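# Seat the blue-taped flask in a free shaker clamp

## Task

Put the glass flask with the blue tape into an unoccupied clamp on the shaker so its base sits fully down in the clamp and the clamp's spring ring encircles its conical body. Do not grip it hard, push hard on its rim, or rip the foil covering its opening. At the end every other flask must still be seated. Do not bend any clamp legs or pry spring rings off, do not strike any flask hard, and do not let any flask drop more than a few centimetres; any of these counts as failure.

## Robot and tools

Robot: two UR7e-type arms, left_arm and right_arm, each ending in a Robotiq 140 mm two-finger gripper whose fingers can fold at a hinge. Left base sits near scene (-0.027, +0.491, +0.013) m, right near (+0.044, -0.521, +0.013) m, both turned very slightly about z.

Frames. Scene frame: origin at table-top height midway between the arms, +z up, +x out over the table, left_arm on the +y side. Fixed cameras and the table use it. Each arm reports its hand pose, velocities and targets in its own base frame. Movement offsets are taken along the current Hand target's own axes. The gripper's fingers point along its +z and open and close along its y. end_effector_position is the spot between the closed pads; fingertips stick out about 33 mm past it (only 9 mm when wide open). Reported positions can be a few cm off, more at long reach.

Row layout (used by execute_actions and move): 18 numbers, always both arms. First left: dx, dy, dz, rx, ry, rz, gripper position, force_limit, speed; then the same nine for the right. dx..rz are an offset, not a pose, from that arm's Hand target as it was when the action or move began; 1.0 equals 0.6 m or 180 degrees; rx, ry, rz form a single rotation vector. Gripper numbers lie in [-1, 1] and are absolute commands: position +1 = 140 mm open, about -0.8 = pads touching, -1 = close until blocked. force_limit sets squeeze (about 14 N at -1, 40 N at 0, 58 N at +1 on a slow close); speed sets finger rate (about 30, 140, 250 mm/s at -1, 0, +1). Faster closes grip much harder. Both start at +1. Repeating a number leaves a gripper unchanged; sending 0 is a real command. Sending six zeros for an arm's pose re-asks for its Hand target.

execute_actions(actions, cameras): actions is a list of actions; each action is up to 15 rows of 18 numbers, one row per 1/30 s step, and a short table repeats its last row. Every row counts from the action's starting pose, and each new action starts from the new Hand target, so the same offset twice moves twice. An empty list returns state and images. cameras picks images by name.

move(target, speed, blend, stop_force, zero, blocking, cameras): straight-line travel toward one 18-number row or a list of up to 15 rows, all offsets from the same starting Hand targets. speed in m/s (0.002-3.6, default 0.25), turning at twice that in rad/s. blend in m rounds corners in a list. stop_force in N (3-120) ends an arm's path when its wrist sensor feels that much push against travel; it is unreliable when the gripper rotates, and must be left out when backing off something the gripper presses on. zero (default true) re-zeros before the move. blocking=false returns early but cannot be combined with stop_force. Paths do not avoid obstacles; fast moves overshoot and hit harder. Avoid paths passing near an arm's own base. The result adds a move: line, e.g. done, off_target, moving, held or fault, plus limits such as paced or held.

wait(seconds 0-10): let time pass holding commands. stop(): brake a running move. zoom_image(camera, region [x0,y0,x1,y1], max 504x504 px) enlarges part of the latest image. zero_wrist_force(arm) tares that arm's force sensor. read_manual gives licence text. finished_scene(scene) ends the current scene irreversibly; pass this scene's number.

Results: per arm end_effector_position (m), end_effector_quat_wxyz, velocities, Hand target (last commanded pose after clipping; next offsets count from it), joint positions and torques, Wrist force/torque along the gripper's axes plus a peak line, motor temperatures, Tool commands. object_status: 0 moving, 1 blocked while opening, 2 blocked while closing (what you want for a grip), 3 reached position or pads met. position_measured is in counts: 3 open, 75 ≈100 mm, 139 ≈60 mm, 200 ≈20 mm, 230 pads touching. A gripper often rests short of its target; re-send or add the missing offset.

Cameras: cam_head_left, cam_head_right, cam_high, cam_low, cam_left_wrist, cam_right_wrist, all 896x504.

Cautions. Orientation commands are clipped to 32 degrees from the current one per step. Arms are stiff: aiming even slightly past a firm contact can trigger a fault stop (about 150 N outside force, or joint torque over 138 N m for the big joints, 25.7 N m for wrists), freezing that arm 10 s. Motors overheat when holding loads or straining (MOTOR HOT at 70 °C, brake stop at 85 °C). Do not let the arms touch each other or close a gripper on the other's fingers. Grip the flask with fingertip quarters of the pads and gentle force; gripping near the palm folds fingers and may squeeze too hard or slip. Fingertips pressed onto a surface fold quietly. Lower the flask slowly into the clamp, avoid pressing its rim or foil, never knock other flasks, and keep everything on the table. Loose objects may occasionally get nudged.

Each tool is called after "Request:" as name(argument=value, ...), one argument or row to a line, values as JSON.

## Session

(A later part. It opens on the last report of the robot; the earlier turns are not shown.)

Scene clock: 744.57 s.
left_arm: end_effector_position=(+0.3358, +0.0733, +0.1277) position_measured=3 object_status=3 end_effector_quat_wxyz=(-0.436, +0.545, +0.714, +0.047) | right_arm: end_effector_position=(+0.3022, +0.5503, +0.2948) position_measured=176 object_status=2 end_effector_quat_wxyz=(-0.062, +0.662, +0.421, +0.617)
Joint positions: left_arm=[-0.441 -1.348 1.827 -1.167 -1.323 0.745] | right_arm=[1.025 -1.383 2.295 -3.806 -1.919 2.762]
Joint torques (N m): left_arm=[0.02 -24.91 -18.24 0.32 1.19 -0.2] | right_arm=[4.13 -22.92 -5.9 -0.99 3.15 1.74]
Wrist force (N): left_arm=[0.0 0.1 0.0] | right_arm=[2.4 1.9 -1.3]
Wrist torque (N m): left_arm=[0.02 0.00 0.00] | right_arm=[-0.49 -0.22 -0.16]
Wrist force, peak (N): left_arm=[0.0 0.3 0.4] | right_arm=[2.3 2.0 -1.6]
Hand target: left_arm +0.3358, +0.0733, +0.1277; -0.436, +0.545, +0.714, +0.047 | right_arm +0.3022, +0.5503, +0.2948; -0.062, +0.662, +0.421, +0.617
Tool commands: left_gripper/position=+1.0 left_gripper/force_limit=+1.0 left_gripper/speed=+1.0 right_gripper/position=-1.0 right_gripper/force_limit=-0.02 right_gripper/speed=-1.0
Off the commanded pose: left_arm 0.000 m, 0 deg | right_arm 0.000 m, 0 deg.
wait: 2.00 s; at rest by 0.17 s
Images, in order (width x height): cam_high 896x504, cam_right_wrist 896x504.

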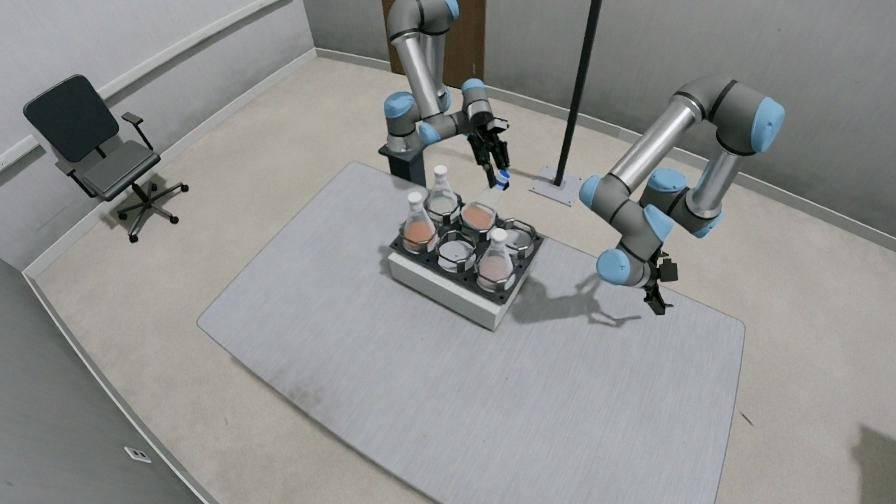

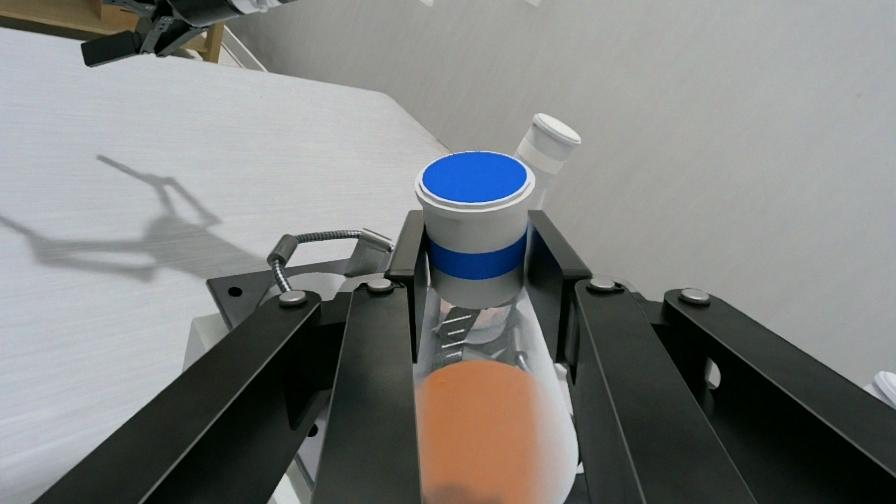

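Request:
move(
  target=[0,0,0,0,0,0,1,1,1,-0.0795,0.0907,0.0238,0.0374,0,0.1395,-1,-0.02,-1],
  speed=0.027,
  stop_force=60,
  cameras=["cam_high","cam_low","cam_right_wrist"],
)

Request:
zoom_image(
  camera="cam_high",
  region=[420, 140, 530, 250],
)

Request:
zoom_image(
  camera="cam_low",
  region=[410, 110, 540, 230],
)

Scene clock: 770.93 s.
left_arm: end_effector_position=(+0.3358, +0.0733, +0.1277) position_measured=3 object_status=3 end_effector_quat_wxyz=(-0.436, +0.545, +0.714, +0.047) | right_arm: end_effector_position=(+0.3458, +0.4948, +0.3175) position_measured=177 object_status=2 end_effector_quat_wxyz=(-0.250, +0.690, +0.289, +0.616)
Joint positions: left_arm=[-0.441 -1.348 1.827 -1.167 -1.323 0.745] | right_arm=[0.69 -1.454 2.452 -4.021 -1.479 3.119]
Joint torques (N m): left_arm=[-1.42 -25.06 -18.1 0.64 1.08 -0.25] | right_arm=[-4.1 -3.64 -2.24 7.72 -8.06 -2.47]
Wrist force (N): left_arm=[0.1 0.1 0.1] | right_arm=[34.9 -17.6 -4.6]
Wrist torque (N m): left_arm=[0.01 -0.04 0.01] | right_arm=[0.15 -0.41 1.19]
Wrist force, peak (N): left_arm=[0.3 0.3 0.3] | right_arm=[44.3 -10.4 -8.5]
Hand target: left_arm +0.3358, +0.0733, +0.1277; -0.436, +0.545, +0.714, +0.047 | right_arm +0.3532, +0.5013, +0.2738; -0.233, +0.733, +0.302, +0.563
Off the commanded pose: left_arm 0.000 m, 0 deg | right_arm 0.045 m, 8 deg.
move: off_target (right_arm)
Images, in order (width x height): cam_high 896x504, cam_low 896x504, cam_right_wrist 896x504.

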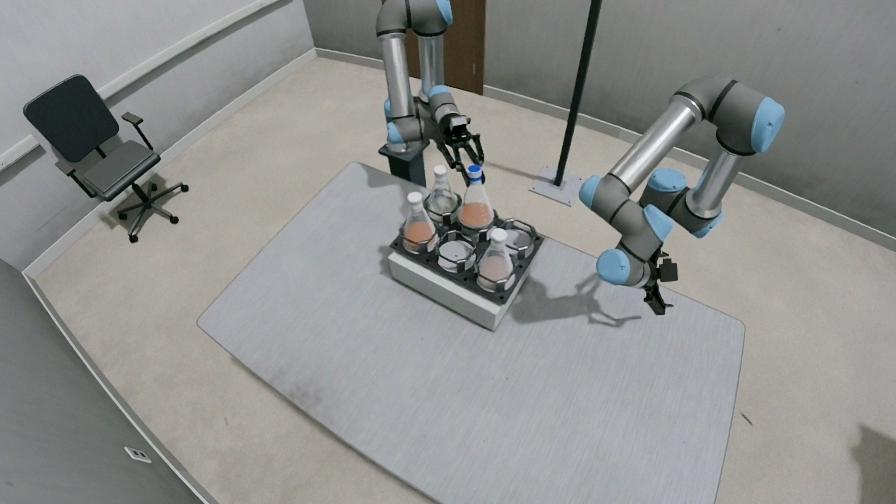

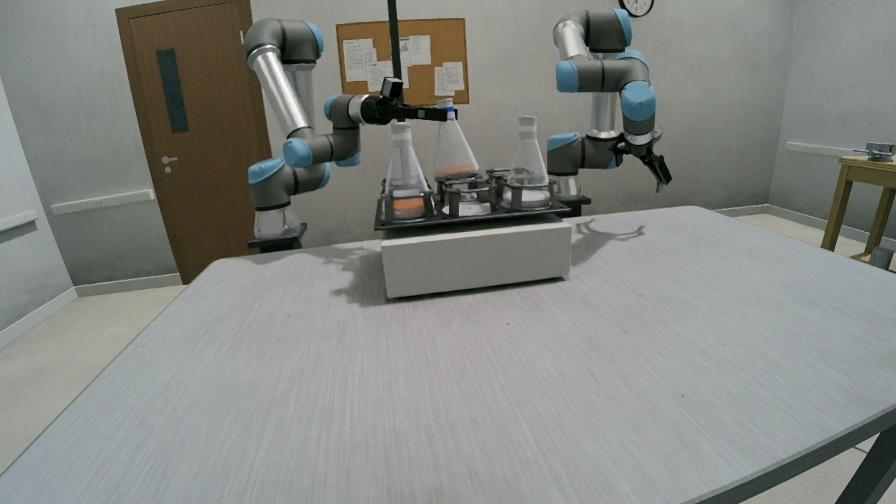

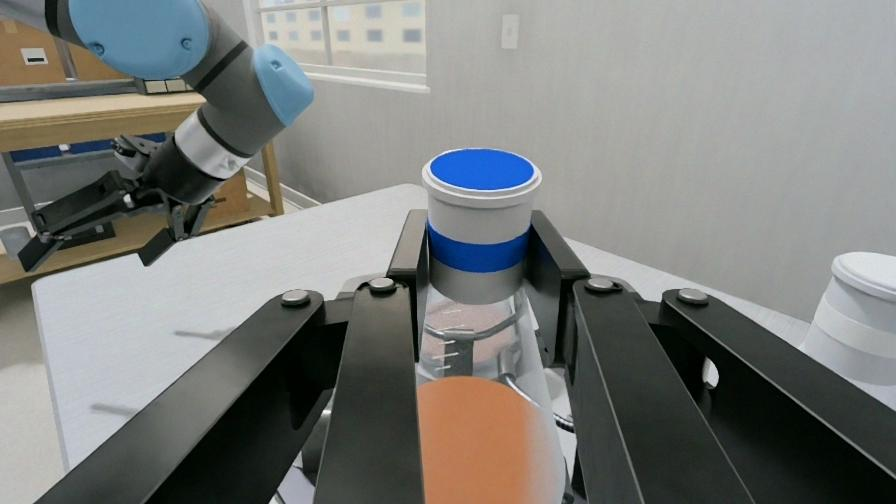

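Scaled by 4.582 from the camera's 896x504 image, which has a finer 1280x720 frame.

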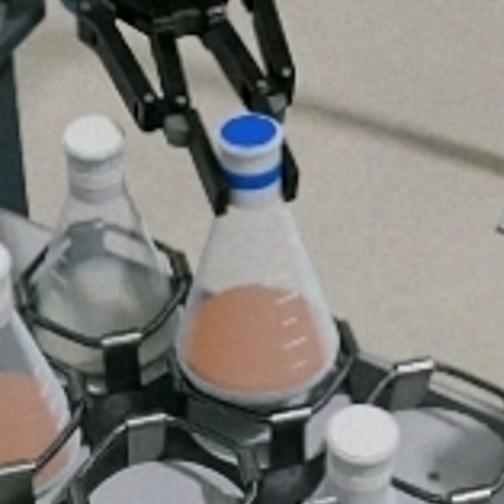

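Scaled by 3.877 from the camera's 896x504 image, which has a finer 1280x720 frame.

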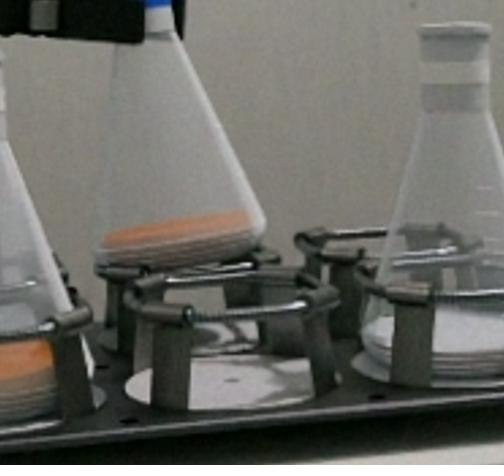

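Request:
move(
  target=[0,0,0,0,0,0,1,1,1,0.0886,0,-0.0237,0,0,0,-1,-0.02,-1],
  speed=0.06,
  cameras=["cam_high","cam_low","cam_right_wrist"],
)

Request:
zoom_image(
  camera="cam_high",
  region=[420, 140, 530, 250],
)

Request:
zoom_image(
  camera="cam_low",
  region=[410, 110, 540, 230],
)

Scene clock: 789.10 s.
left_arm: end_effector_position=(+0.3358, +0.0733, +0.1277) position_measured=3 object_status=3 end_effector_quat_wxyz=(-0.436, +0.545, +0.714, +0.047) | right_arm: end_effector_position=(+0.3532, +0.5012, +0.3289) position_measured=177 object_status=2 end_effector_quat_wxyz=(-0.233, +0.733, +0.302, +0.563)
Joint positions: left_arm=[-0.441 -1.348 1.827 -1.167 -1.323 0.745] | right_arm=[0.691 -1.602 2.379 -3.658 -1.481 3.119]
Joint torques (N m): left_arm=[-0.78 -25.26 -18.35 0.5 1.1 -0.53] | right_arm=[7.38 -7.74 -9.82 -4.92 2.87 0]
Wrist force (N): left_arm=[0.1 -0.1 0.4] | right_arm=[-2.9 -0.8 0.0]
Wrist torque (N m): left_arm=[-0.04 -0.03 0.00] | right_arm=[-0.31 -0.16 0.24]
Wrist force, peak (N): left_arm=[-0.2 0.3 0.5] | right_arm=[36.3 -17.6 -5.1]
Hand target: left_arm +0.3358, +0.0733, +0.1277; -0.436, +0.545, +0.714, +0.047 | right_arm +0.3532, +0.5012, +0.3288; -0.233, +0.733, +0.302, +0.563
Off the commanded pose: left_arm 0.000 m, 0 deg | right_arm 0.000 m, 0 deg.
move: done
Images, in order (width x height): cam_high 896x504, cam_low 896x504, cam_right_wrist 896x504.

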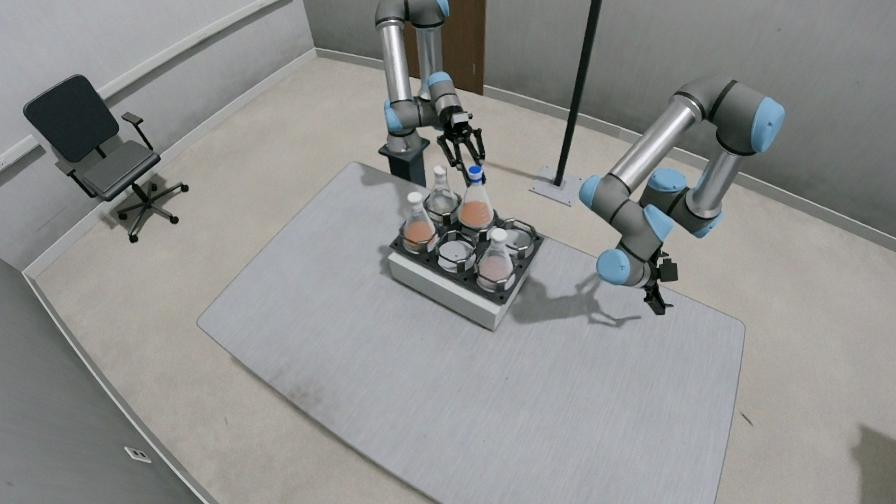

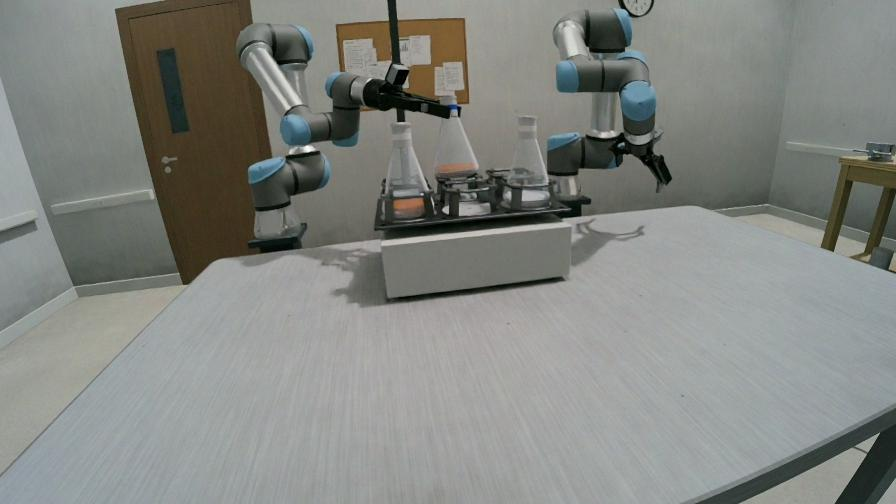

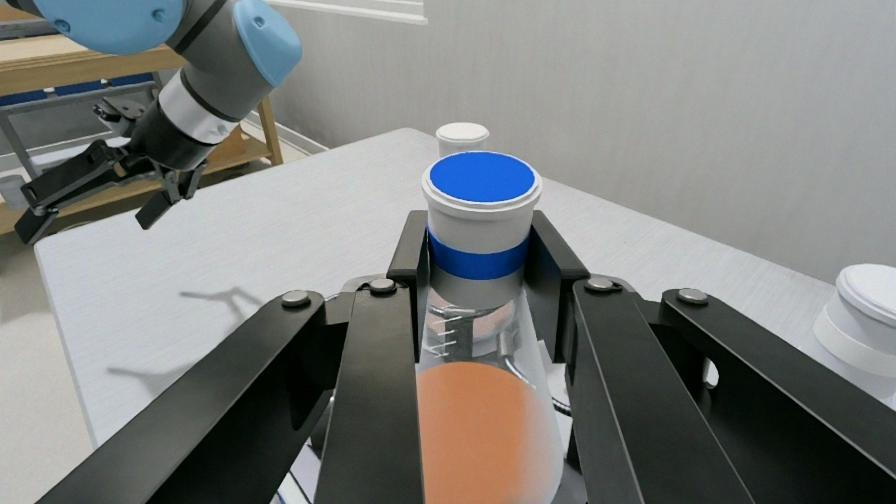

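Scaled by 4.582 from the camera's 896x504 image, which has a finer 1280x720 frame.

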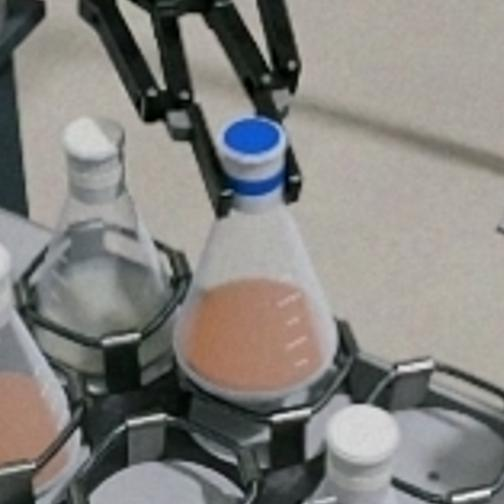

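Scaled by 3.877 from the camera's 896x504 image, which has a finer 1280x720 frame.

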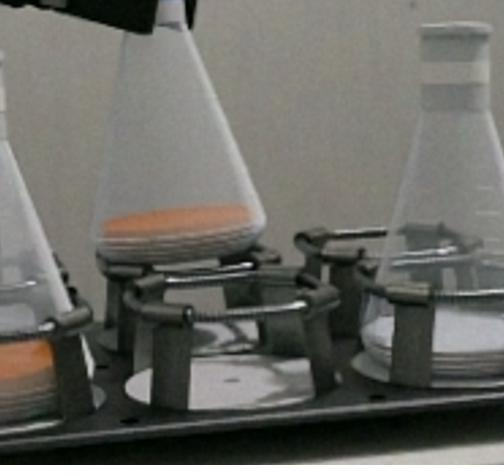

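Request:
move(
  target=[
    [0,0,0,0,0,0,1,1,1,0.035,0,-0.009,0,0,0,-1,-0.02,-1],
    [0,0,0,0,0,0,1,1,1,0.035,-0.0259,0.0018,-0.2415,0,0.0647,-1,-0.02,-1],
  ],
  speed=0.12,
  cameras=["cam_high","cam_low","cam_right_wrist"],
)

Scene clock: 832.00 s.
left_arm: end_effector_position=(+0.3358, +0.0733, +0.1277) position_measured=3 object_status=3 end_effector_quat_wxyz=(-0.436, +0.545, +0.714, +0.047) | right_arm: end_effector_position=(+0.3468, +0.5168, +0.3488) position_measured=177 object_status=2 end_effector_quat_wxyz=(-0.001, +0.793, -0.001, +0.609)
Joint positions: left_arm=[-0.441 -1.348 1.827 -1.167 -1.323 0.745] | right_arm=[1.222 -1.294 1.892 -3.074 -2.71 3.763]
Joint torques (N m): left_arm=[-1.29 -23.99 -18.02 0.76 1.04 -0.47] | right_arm=[-6.87 -46.71 -10.84 -3.02 -0.54 -0.09]
Wrist force (N): left_arm=[0.1 0.2 0.3] | right_arm=[-3.7 -0.9 0.2]
Wrist torque (N m): left_arm=[0.03 -0.02 0.00] | right_arm=[-0.32 0.00 0.21]
Wrist force, peak (N): left_arm=[0.2 0.4 0.2] | right_arm=[-4.7 -0.9 0.8]
Hand target: left_arm +0.3358, +0.0733, +0.1277; -0.436, +0.545, +0.714, +0.047 | right_arm +0.3468, +0.5167, +0.3488; +0.000, +0.793, -0.002, +0.609
Off the commanded pose: left_arm 0.000 m, 0 deg | right_arm 0.000 m, 0 deg.
move: done
Images, in order (width x height): cam_high 896x504, cam_low 896x504, cam_right_wrist 896x504.

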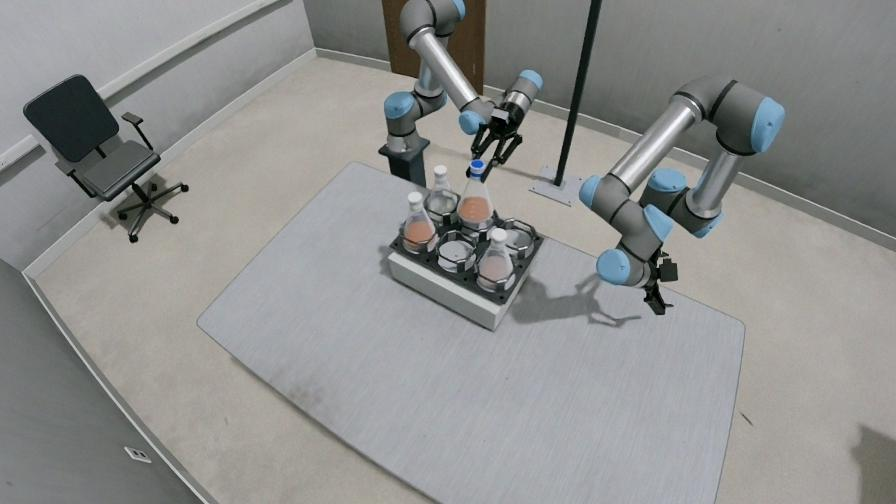

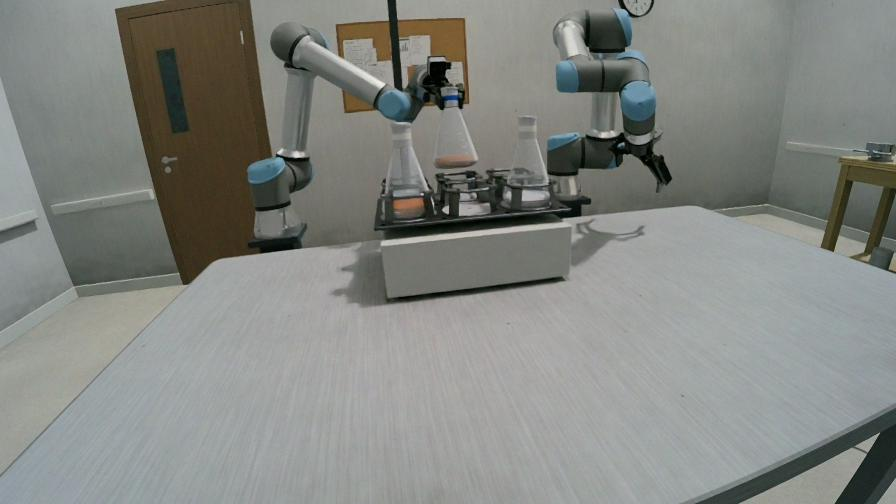

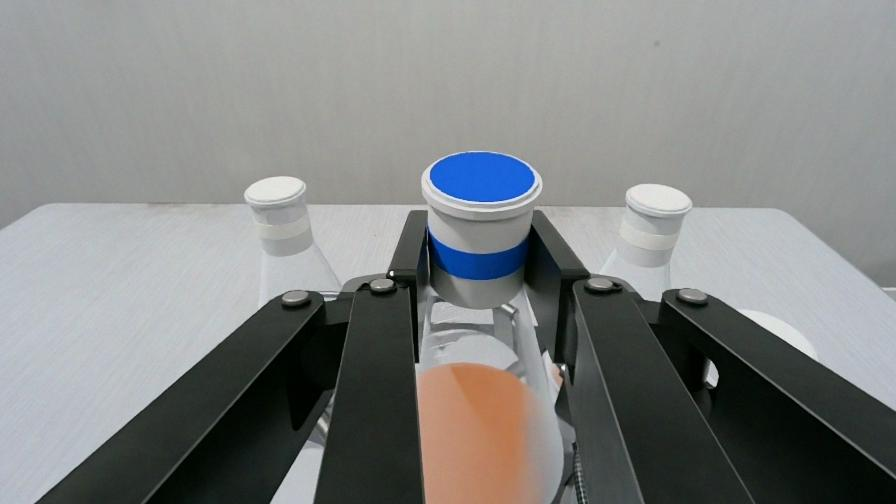

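Request:
move(
  target=[0,0,0,0,0,0,1,1,1,0.0028,-0.0755,0.0039,-0.0288,0,-0.1073,-1,-0.02,-1],
  speed=0.12,
)

Request:
zero_wrist_force(
  arm="right_arm",
)

Scene clock: 866.73 s.
left_arm: end_effector_position=(+0.3358, +0.0733, +0.1277) position_measured=3 object_status=3 end_effector_quat_wxyz=(-0.436, +0.545, +0.714, +0.047) | right_arm: end_effector_position=(+0.3495, +0.5621, +0.3500) position_measured=177 object_status=2 end_effector_quat_wxyz=(+0.137, +0.781, +0.104, +0.600)
Joint positions: left_arm=[-0.441 -1.348 1.827 -1.167 -1.323 0.745] | right_arm=[1.261 -1.182 1.703 -2.803 -2.815 3.617]
Joint torques (N m): left_arm=[0.62 -24.64 -19.37 0.77 1.03 -0.19] | right_arm=[-6.66 -51.32 -11.87 -5.05 0.21 1.72]
Wrist force (N): left_arm=[0.0 0.1 0.3] | right_arm=[-3.3 -2.3 0.3]
Wrist torque (N m): left_arm=[0.01 -0.01 0.01] | right_arm=[-0.33 0.01 0.11]
Wrist force, peak (N): left_arm=[0.0 0.3 0.5] | right_arm=[-3.3 -2.9 0.3]
Hand target: left_arm +0.3358, +0.0733, +0.1277; -0.436, +0.545, +0.714, +0.047 | right_arm +0.3496, +0.5620, +0.3500; +0.137, +0.781, +0.104, +0.600
Off the commanded pose: left_arm 0.000 m, 0 deg | right_arm 0.000 m, 0 deg.
move: done

Wrist force sensor zeroed.

Request:
move(
  target=[0,0,0,0,0,0,1,1,1,-0.0757,-0.0285,0.0203,0,0,0,-1,-0.02,-1],
  speed=0.03,
  stop_force=20,
  cameras=["cam_high","cam_low","cam_right_wrist"],
)

Request:
zoom_image(
  camera="cam_low",
  region=[370, 80, 580, 240],
)

Request:
zoom_image(
  camera="cam_high",
  region=[400, 140, 550, 290],
)

Scene clock: 879.63 s.
left_arm: end_effector_position=(+0.3358, +0.0733, +0.1277) position_measured=3 object_status=3 end_effector_quat_wxyz=(-0.436, +0.545, +0.714, +0.047) | right_arm: end_effector_position=(+0.3496, +0.5621, +0.3116) position_measured=178 object_status=2 end_effector_quat_wxyz=(+0.137, +0.781, +0.104, +0.600)
Joint positions: left_arm=[-0.441 -1.348 1.827 -1.167 -1.323 0.745] | right_arm=[1.261 -1.133 1.745 -2.894 -2.815 3.617]
Joint torques (N m): left_arm=[-0.58 -24.42 -20.39 0.72 1.18 -0.4] | right_arm=[-5.25 -42.41 -30.92 -3.29 3.88 -0.12]
Wrist force (N, zeroed by zero_wrist_force on right_arm): left_arm=[0.1 0.2 0.3] | right_arm=[16.1 4.2 -9.1]
Wrist torque (N m, zeroed by zero_wrist_force on right_arm): left_arm=[0.04 -0.04 0.00] | right_arm=[-0.39 -0.44 -0.56]
Wrist force, peak (N, zeroed by zero_wrist_force on right_arm): left_arm=[0.2 0.3 0.4] | right_arm=[30.9 5.2 -16.1]
Hand target: left_arm +0.3358, +0.0733, +0.1277; -0.436, +0.545, +0.714, +0.047 | right_arm +0.3496, +0.5621, +0.3116; +0.137, +0.781, +0.104, +0.600 (not the last commanded pose)
Off the commanded pose: left_arm 0.000 m, 0 deg | right_arm 0.012 m, 0 deg.
move: contact (right_arm)
Images, in order (width x height): cam_high 896x504, cam_low 896x504, cam_right_wrist 896x504.

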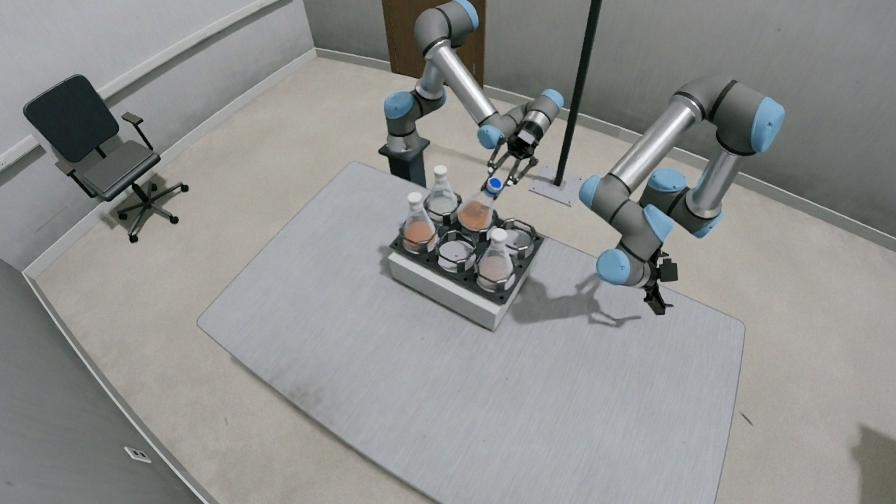

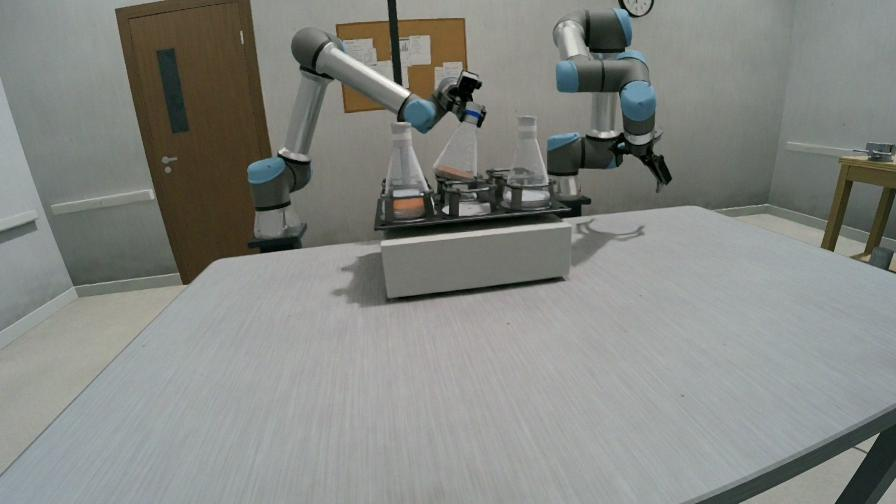

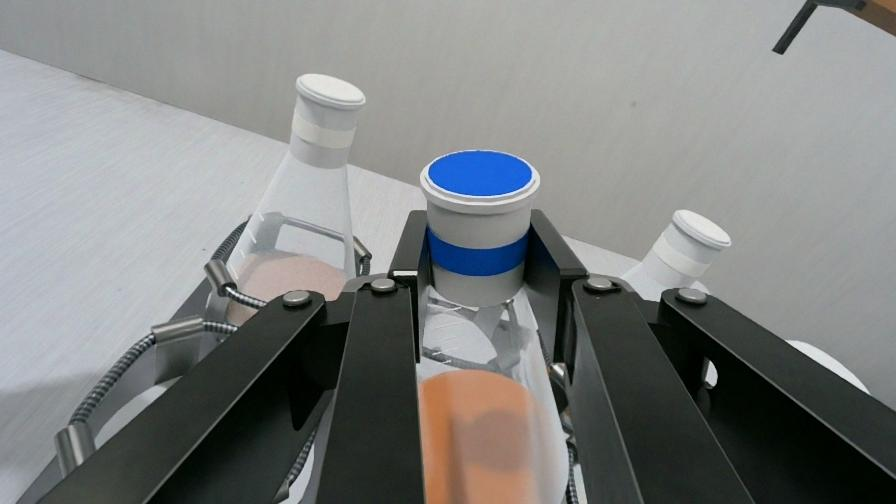

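Scaled by 2.400 from the camera's 896x504 image, which has a finer 1280x720 frame.

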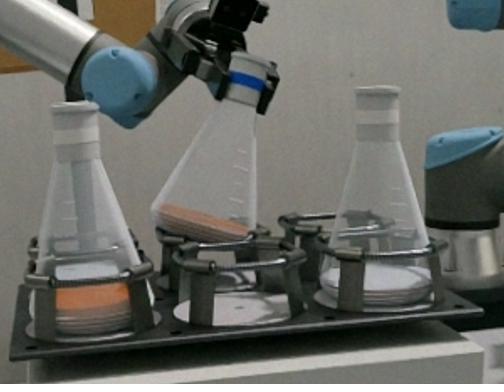

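Scaled by 3.360 from the camera's 896x504 image, which has a finer 1280x720 frame.

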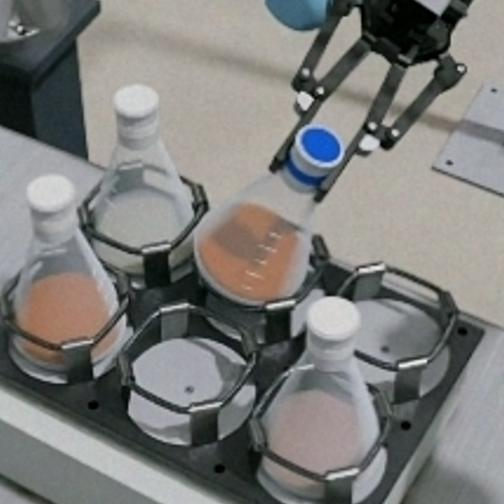

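Request:
move(
  target=[0,0,0,0,0,0,1,1,1,-0.0168,-0.0205,0.0045,0,0,0,-1,-0.02,-1],
  speed=0.02,
  stop_force=30,
  cameras=["cam_high","cam_low","cam_right_wrist"],
)

Request:
zoom_image(
  camera="cam_low",
  region=[370, 80, 580, 240],
)

Request:
zoom_image(
  camera="cam_high",
  region=[400, 140, 550, 290],
)

Scene clock: 899.57 s.
left_arm: end_effector_position=(+0.3358, +0.0733, +0.1277) position_measured=3 object_status=3 end_effector_quat_wxyz=(-0.436, +0.545, +0.714, +0.047) | right_arm: end_effector_position=(+0.3496, +0.5645, +0.3077) position_measured=178 object_status=2 end_effector_quat_wxyz=(+0.137, +0.781, +0.104, +0.600)
Joint positions: left_arm=[-0.441 -1.348 1.827 -1.167 -1.323 0.745] | right_arm=[1.262 -1.123 1.741 -2.898 -2.817 3.62]
Joint torques (N m): left_arm=[0.26 -23.67 -18.85 0.83 1.49 -0.21] | right_arm=[-17.1 -23.09 11.55 4.03 6.82 0.02]
Wrist force (N, zeroed by zero_wrist_force on right_arm): left_arm=[-0.1 0.0 0.2] | right_arm=[48.5 9.7 -28.1]
Wrist torque (N m, zeroed by zero_wrist_force on right_arm): left_arm=[-0.01 0.01 0.00] | right_arm=[-1.24 -0.49 -1.99]
Wrist force, peak (N, zeroed by zero_wrist_force on right_arm): left_arm=[0.2 0.3 0.4] | right_arm=[54.9 11.4 -31.6]
Hand target: left_arm +0.3358, +0.0733, +0.1277; -0.436, +0.545, +0.714, +0.047 | right_arm +0.3496, +0.5645, +0.3077; +0.137, +0.781, +0.104, +0.600 (not the last commanded pose)
Off the commanded pose: left_arm 0.000 m, 0 deg | right_arm 0.012 m, 0 deg.
move: contact (right_arm)
Images, in order (width x height): cam_high 896x504, cam_low 896x504, cam_right_wrist 896x504.

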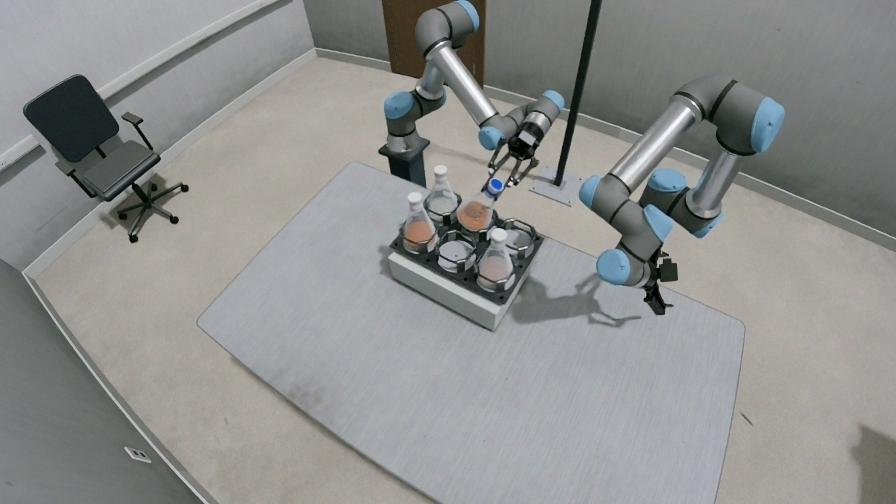

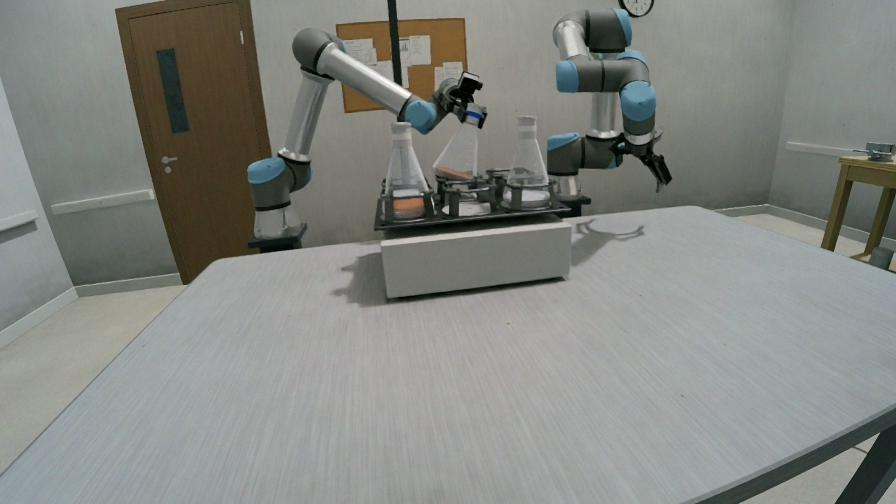

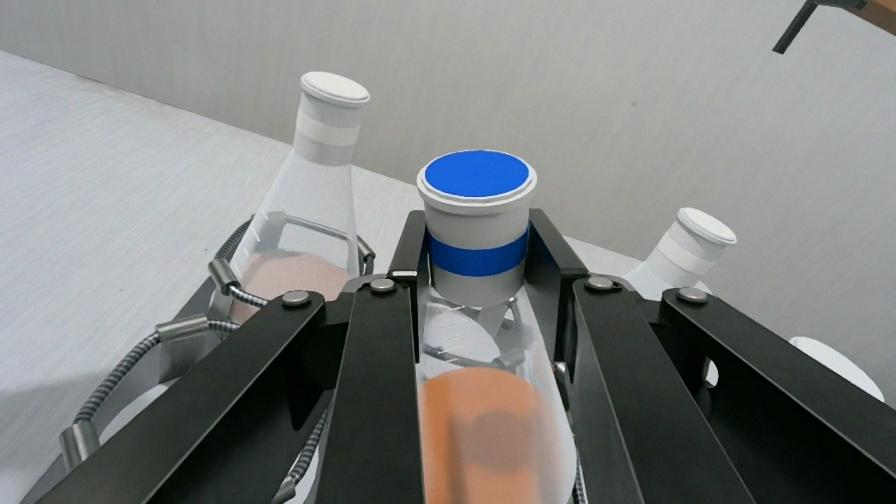

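Scaled by 2.400 from the camera's 896x504 image, which has a finer 1280x720 frame.

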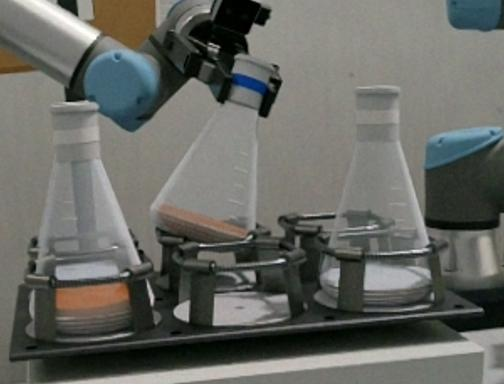

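Scaled by 3.360 from the camera's 896x504 image, which has a finer 1280x720 frame.

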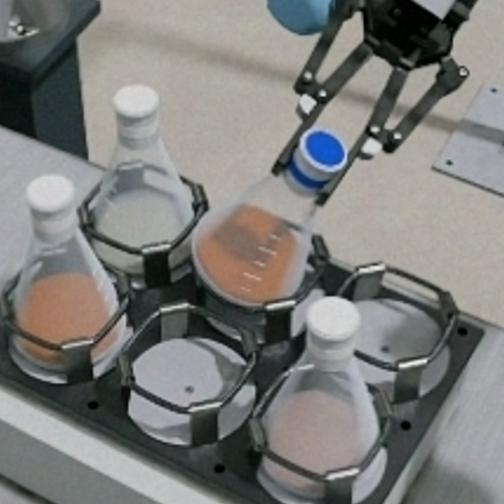

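Request:
move(
  target=[0,0,0,0,0,0,1,1,1,0.0021,-0.011,-0.0075,0,0,0,-1,-0.02,-1],
  speed=0.02,
  stop_force=40,
)

Scene clock: 931.83 s.
left_arm: end_effector_position=(+0.3358, +0.0733, +0.1277) position_measured=3 object_status=3 end_effector_quat_wxyz=(-0.436, +0.545, +0.714, +0.047) | right_arm: end_effector_position=(+0.3475, +0.5682, +0.3074) position_measured=178 object_status=2 end_effector_quat_wxyz=(+0.137, +0.781, +0.104, +0.600)
Joint positions: left_arm=[-0.441 -1.348 1.827 -1.167 -1.323 0.745] | right_arm=[1.267 -1.118 1.732 -2.881 -2.82 3.633]
Joint torques (N m): left_arm=[-0.04 -23.42 -18.28 0.63 1.02 -0.48] | right_arm=[-3.55 -51.59 -9.57 -0.63 -4.31 0.02]
Wrist force (N, zeroed by zero_wrist_force on right_arm): left_arm=[-0.1 0.1 0.3] | right_arm=[2.7 1.7 -1.4]
Wrist torque (N m, zeroed by zero_wrist_force on right_arm): left_arm=[0.02 0.00 0.00] | right_arm=[-0.02 -0.14 -0.07]
Wrist force, peak (N, zeroed by zero_wrist_force on right_arm): left_arm=[0.4 0.4 0.3] | right_arm=[50.2 10.3 -28.6]
Hand target: left_arm +0.3358, +0.0733, +0.1277; -0.436, +0.545, +0.714, +0.047 | right_arm +0.3475, +0.5682, +0.3074; +0.137, +0.781, +0.104, +0.600 (not the last commanded pose)
Off the commanded pose: left_arm 0.000 m, 0 deg | right_arm 0.004 m, 0 deg.
move: contact (right_arm)

Request:
wait(
  seconds=0.1,
  cameras=["cam_high","cam_low","cam_right_wrist"],
)

Request:
zoom_image(
  camera="cam_low",
  region=[370, 80, 580, 240],
)

Request:
zoom_image(
  camera="cam_high",
  region=[400, 140, 550, 290],
)

Scene clock: 941.23 s.
left_arm: end_effector_position=(+0.3358, +0.0733, +0.1277) position_measured=3 object_status=3 end_effector_quat_wxyz=(-0.436, +0.545, +0.714, +0.047) | right_arm: end_effector_position=(+0.3475, +0.5682, +0.3074) position_measured=178 object_status=2 end_effector_quat_wxyz=(+0.137, +0.781, +0.104, +0.600)
Joint positions: left_arm=[-0.441 -1.348 1.827 -1.167 -1.323 0.745] | right_arm=[1.267 -1.118 1.732 -2.881 -2.82 3.633]
Joint torques (N m): left_arm=[-0.34 -23.31 -19.74 0.89 1.14 -0.58] | right_arm=[-0.58 -51.45 -10.55 -0.78 -3.99 1.94]
Wrist force (N, zeroed by zero_wrist_force on right_arm): left_arm=[0.0 0.2 0.2] | right_arm=[3.4 2.0 -1.7]
Wrist torque (N m, zeroed by zero_wrist_force on right_arm): left_arm=[0.05 0.01 0.00] | right_arm=[-0.02 -0.13 -0.07]
Wrist force, peak (N, zeroed by zero_wrist_force on right_arm): left_arm=[0.1 0.2 0.5] | right_arm=[4.0 2.2 -1.9]
Hand target: left_arm +0.3358, +0.0733, +0.1277; -0.436, +0.545, +0.714, +0.047 | right_arm +0.3475, +0.5682, +0.3074; +0.137, +0.781, +0.104, +0.600 (not the last commanded pose)
Tool commands: left_gripper/position=+1.0 left_gripper/force_limit=+1.0 left_gripper/speed=+1.0 right_gripper/position=-1.0 right_gripper/force_limit=-0.02 right_gripper/speed=-1.0
Off the commanded pose: left_arm 0.000 m, 0 deg | right_arm 0.004 m, 0 deg.
wait: 0.10 s; at rest from the start
Images, in order (width x height): cam_high 896x504, cam_low 896x504, cam_right_wrist 896x504.

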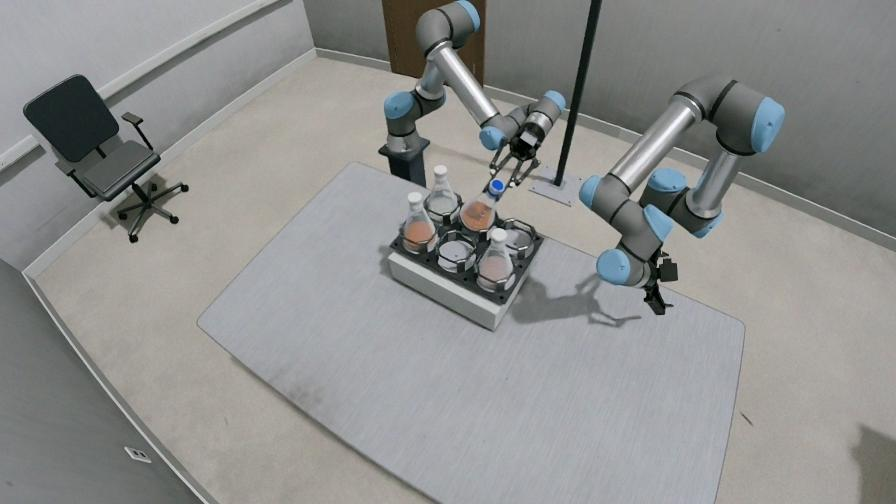

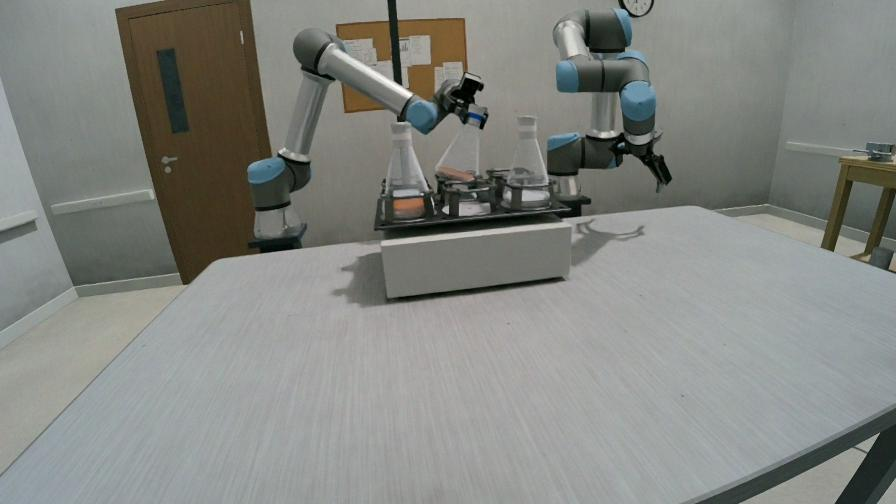

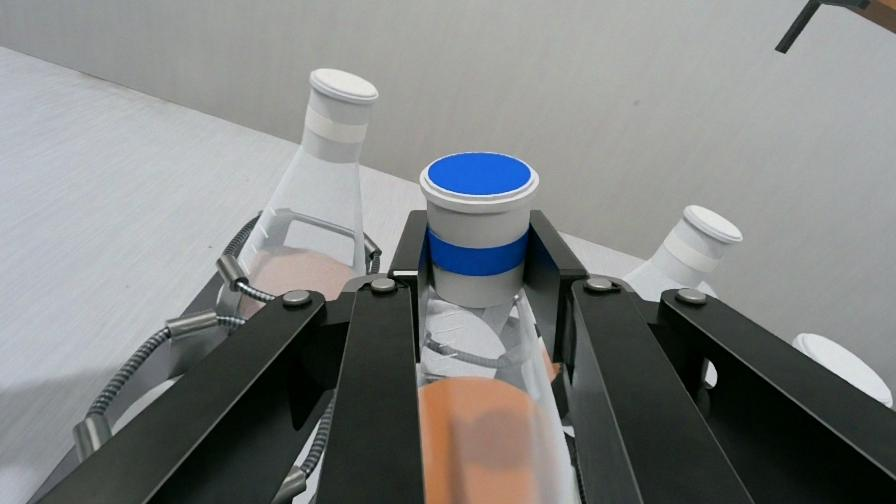

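Scaled by 2.400 from the camera's 896x504 image, which has a finer 1280x720 frame.

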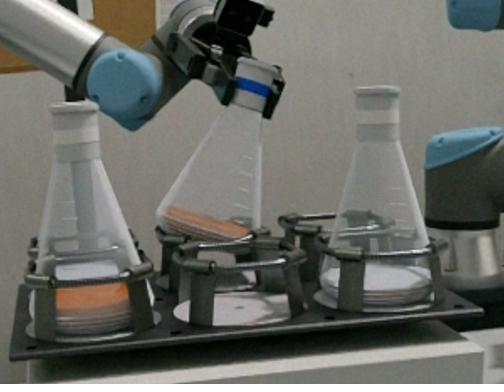

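Scaled by 3.360 from the camera's 896x504 image, which has a finer 1280x720 frame.

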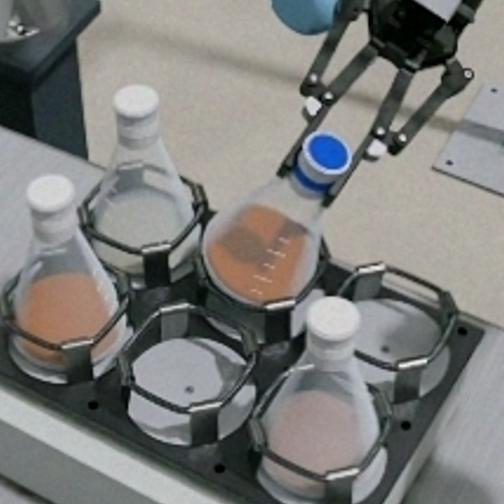

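Request:
move(
  target=[0,0,0,0,0,0,1,1,1,-0.0172,-0.010,0.0046,0,0,0,-1,-0.02,-1],
  speed=0.02,
  stop_force=30,
)

Request:
wait(
  seconds=0.1,
  cameras=["cam_high","cam_low","cam_right_wrist"],
)

Request:
zoom_image(
  camera="cam_low",
  region=[370, 80, 580, 240],
)

Scene clock: 954.47 s.
left_arm: end_effector_position=(+0.3358, +0.0733, +0.1277) position_measured=3 object_status=3 end_effector_quat_wxyz=(-0.436, +0.545, +0.714, +0.047) | right_arm: end_effector_position=(+0.3475, +0.5695, +0.2994) position_measured=178 object_status=2 end_effector_quat_wxyz=(+0.137, +0.781, +0.104, +0.600)
Joint positions: left_arm=[-0.441 -1.348 1.827 -1.167 -1.323 0.745] | right_arm=[1.268 -1.105 1.735 -2.897 -2.82 3.635]
Joint torques (N m): left_arm=[0.07 -22.98 -18.42 0.83 1.23 -0.6] | right_arm=[-7.34 -40 -24.2 -1.51 4.74 -1.38]
Wrist force (N, zeroed by zero_wrist_force on right_arm): left_arm=[0.2 0.0 0.1] | right_arm=[31.5 3.3 -2.1]
Wrist torque (N m, zeroed by zero_wrist_force on right_arm): left_arm=[0.00 -0.03 0.00] | right_arm=[-0.11 -0.47 -0.87]
Wrist force, peak (N, zeroed by zero_wrist_force on right_arm): left_arm=[0.1 0.5 0.2] | right_arm=[45.3 0.5 -5.8]
Hand target: left_arm +0.3358, +0.0733, +0.1277; -0.436, +0.545, +0.714, +0.047 | right_arm +0.3475, +0.5695, +0.2994; +0.137, +0.781, +0.104, +0.600 (not the last commanded pose)
Off the commanded pose: left_arm 0.000 m, 0 deg | right_arm 0.004 m, 0 deg.
move: contact (right_arm)

Scene clock: 954.57 s.
left_arm: end_effector_position=(+0.3358, +0.0733, +0.1277) position_measured=3 object_status=3 end_effector_quat_wxyz=(-0.436, +0.545, +0.714, +0.047) | right_arm: end_effector_position=(+0.3475, +0.5695, +0.2994) position_measured=178 object_status=2 end_effector_quat_wxyz=(+0.137, +0.781, +0.104, +0.600)
Joint positions: left_arm=[-0.441 -1.348 1.827 -1.167 -1.323 0.745] | right_arm=[1.268 -1.105 1.735 -2.897 -2.82 3.635]
Joint torques (N m): left_arm=[-0.26 -23.28 -17.85 0.68 1.18 -0.36] | right_arm=[-6.54 -40.7 -23.91 -1.84 4.89 -1.41]
Wrist force (N, zeroed by zero_wrist_force on right_arm): left_arm=[0.2 0.0 0.1] | right_arm=[31.7 3.1 -2.3]
Wrist torque (N m, zeroed by zero_wrist_force on right_arm): left_arm=[0.01 -0.04 0.00] | right_arm=[-0.15 -0.51 -0.87]
Wrist force, peak (N, zeroed by zero_wrist_force on right_arm): left_arm=[0.0 0.3 0.3] | right_arm=[31.7 3.1 -2.3]
Hand target: left_arm +0.3358, +0.0733, +0.1277; -0.436, +0.545, +0.714, +0.047 | right_arm +0.3475, +0.5695, +0.2994; +0.137, +0.781, +0.104, +0.600 (not the last commanded pose)
Tool commands: left_gripper/position=+1.0 left_gripper/force_limit=+1.0 left_gripper/speed=+1.0 right_gripper/position=-1.0 right_gripper/force_limit=-0.02 right_gripper/speed=-1.0
Off the commanded pose: left_arm 0.000 m, 0 deg | right_arm 0.004 m, 0 deg.
wait: 0.10 s; no rest
Images, in order (width x height): cam_high 896x504, cam_low 896x504, cam_right_wrist 896x504.

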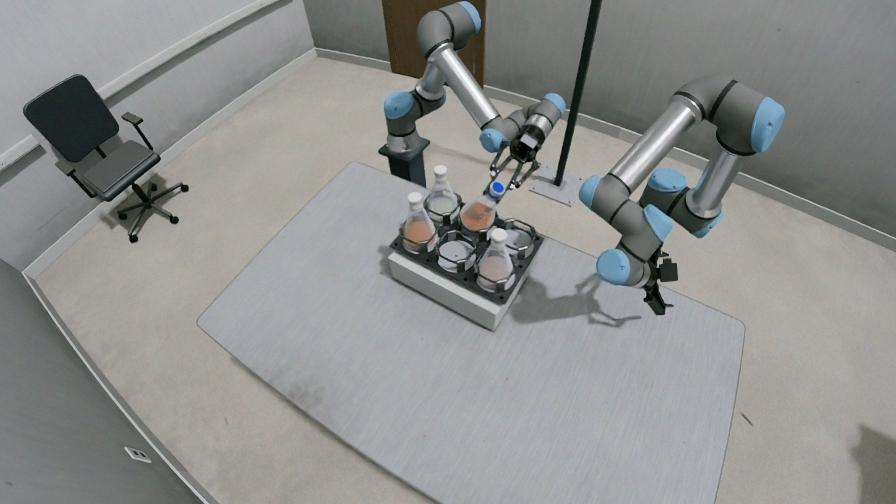

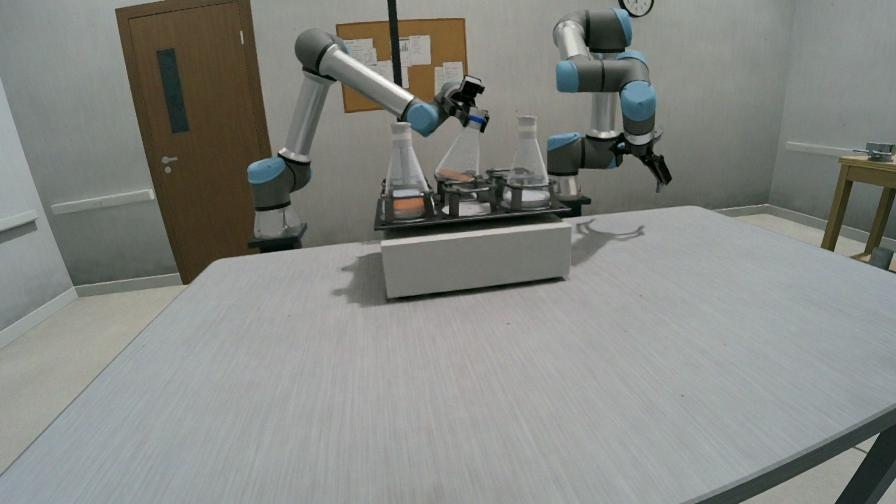

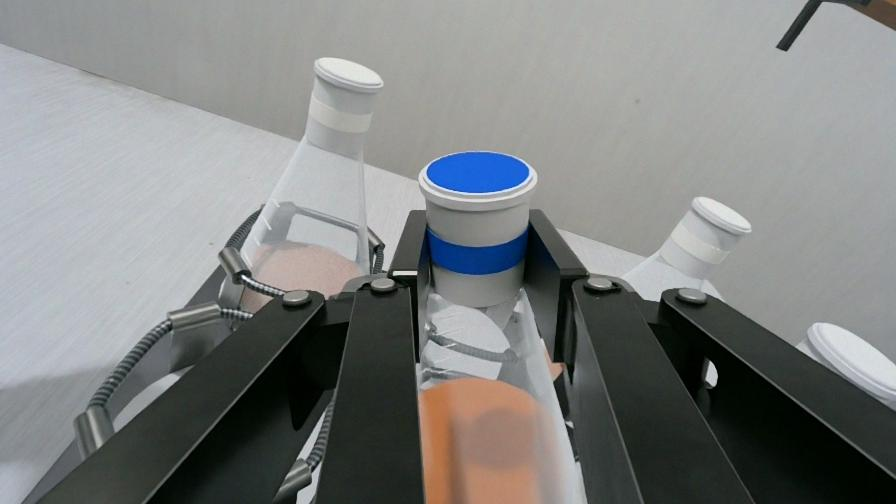

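Scaled by 2.400 from the camera's 896x504 image, which has a finer 1280x720 frame.

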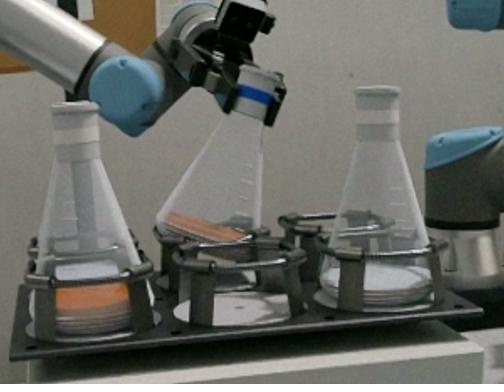

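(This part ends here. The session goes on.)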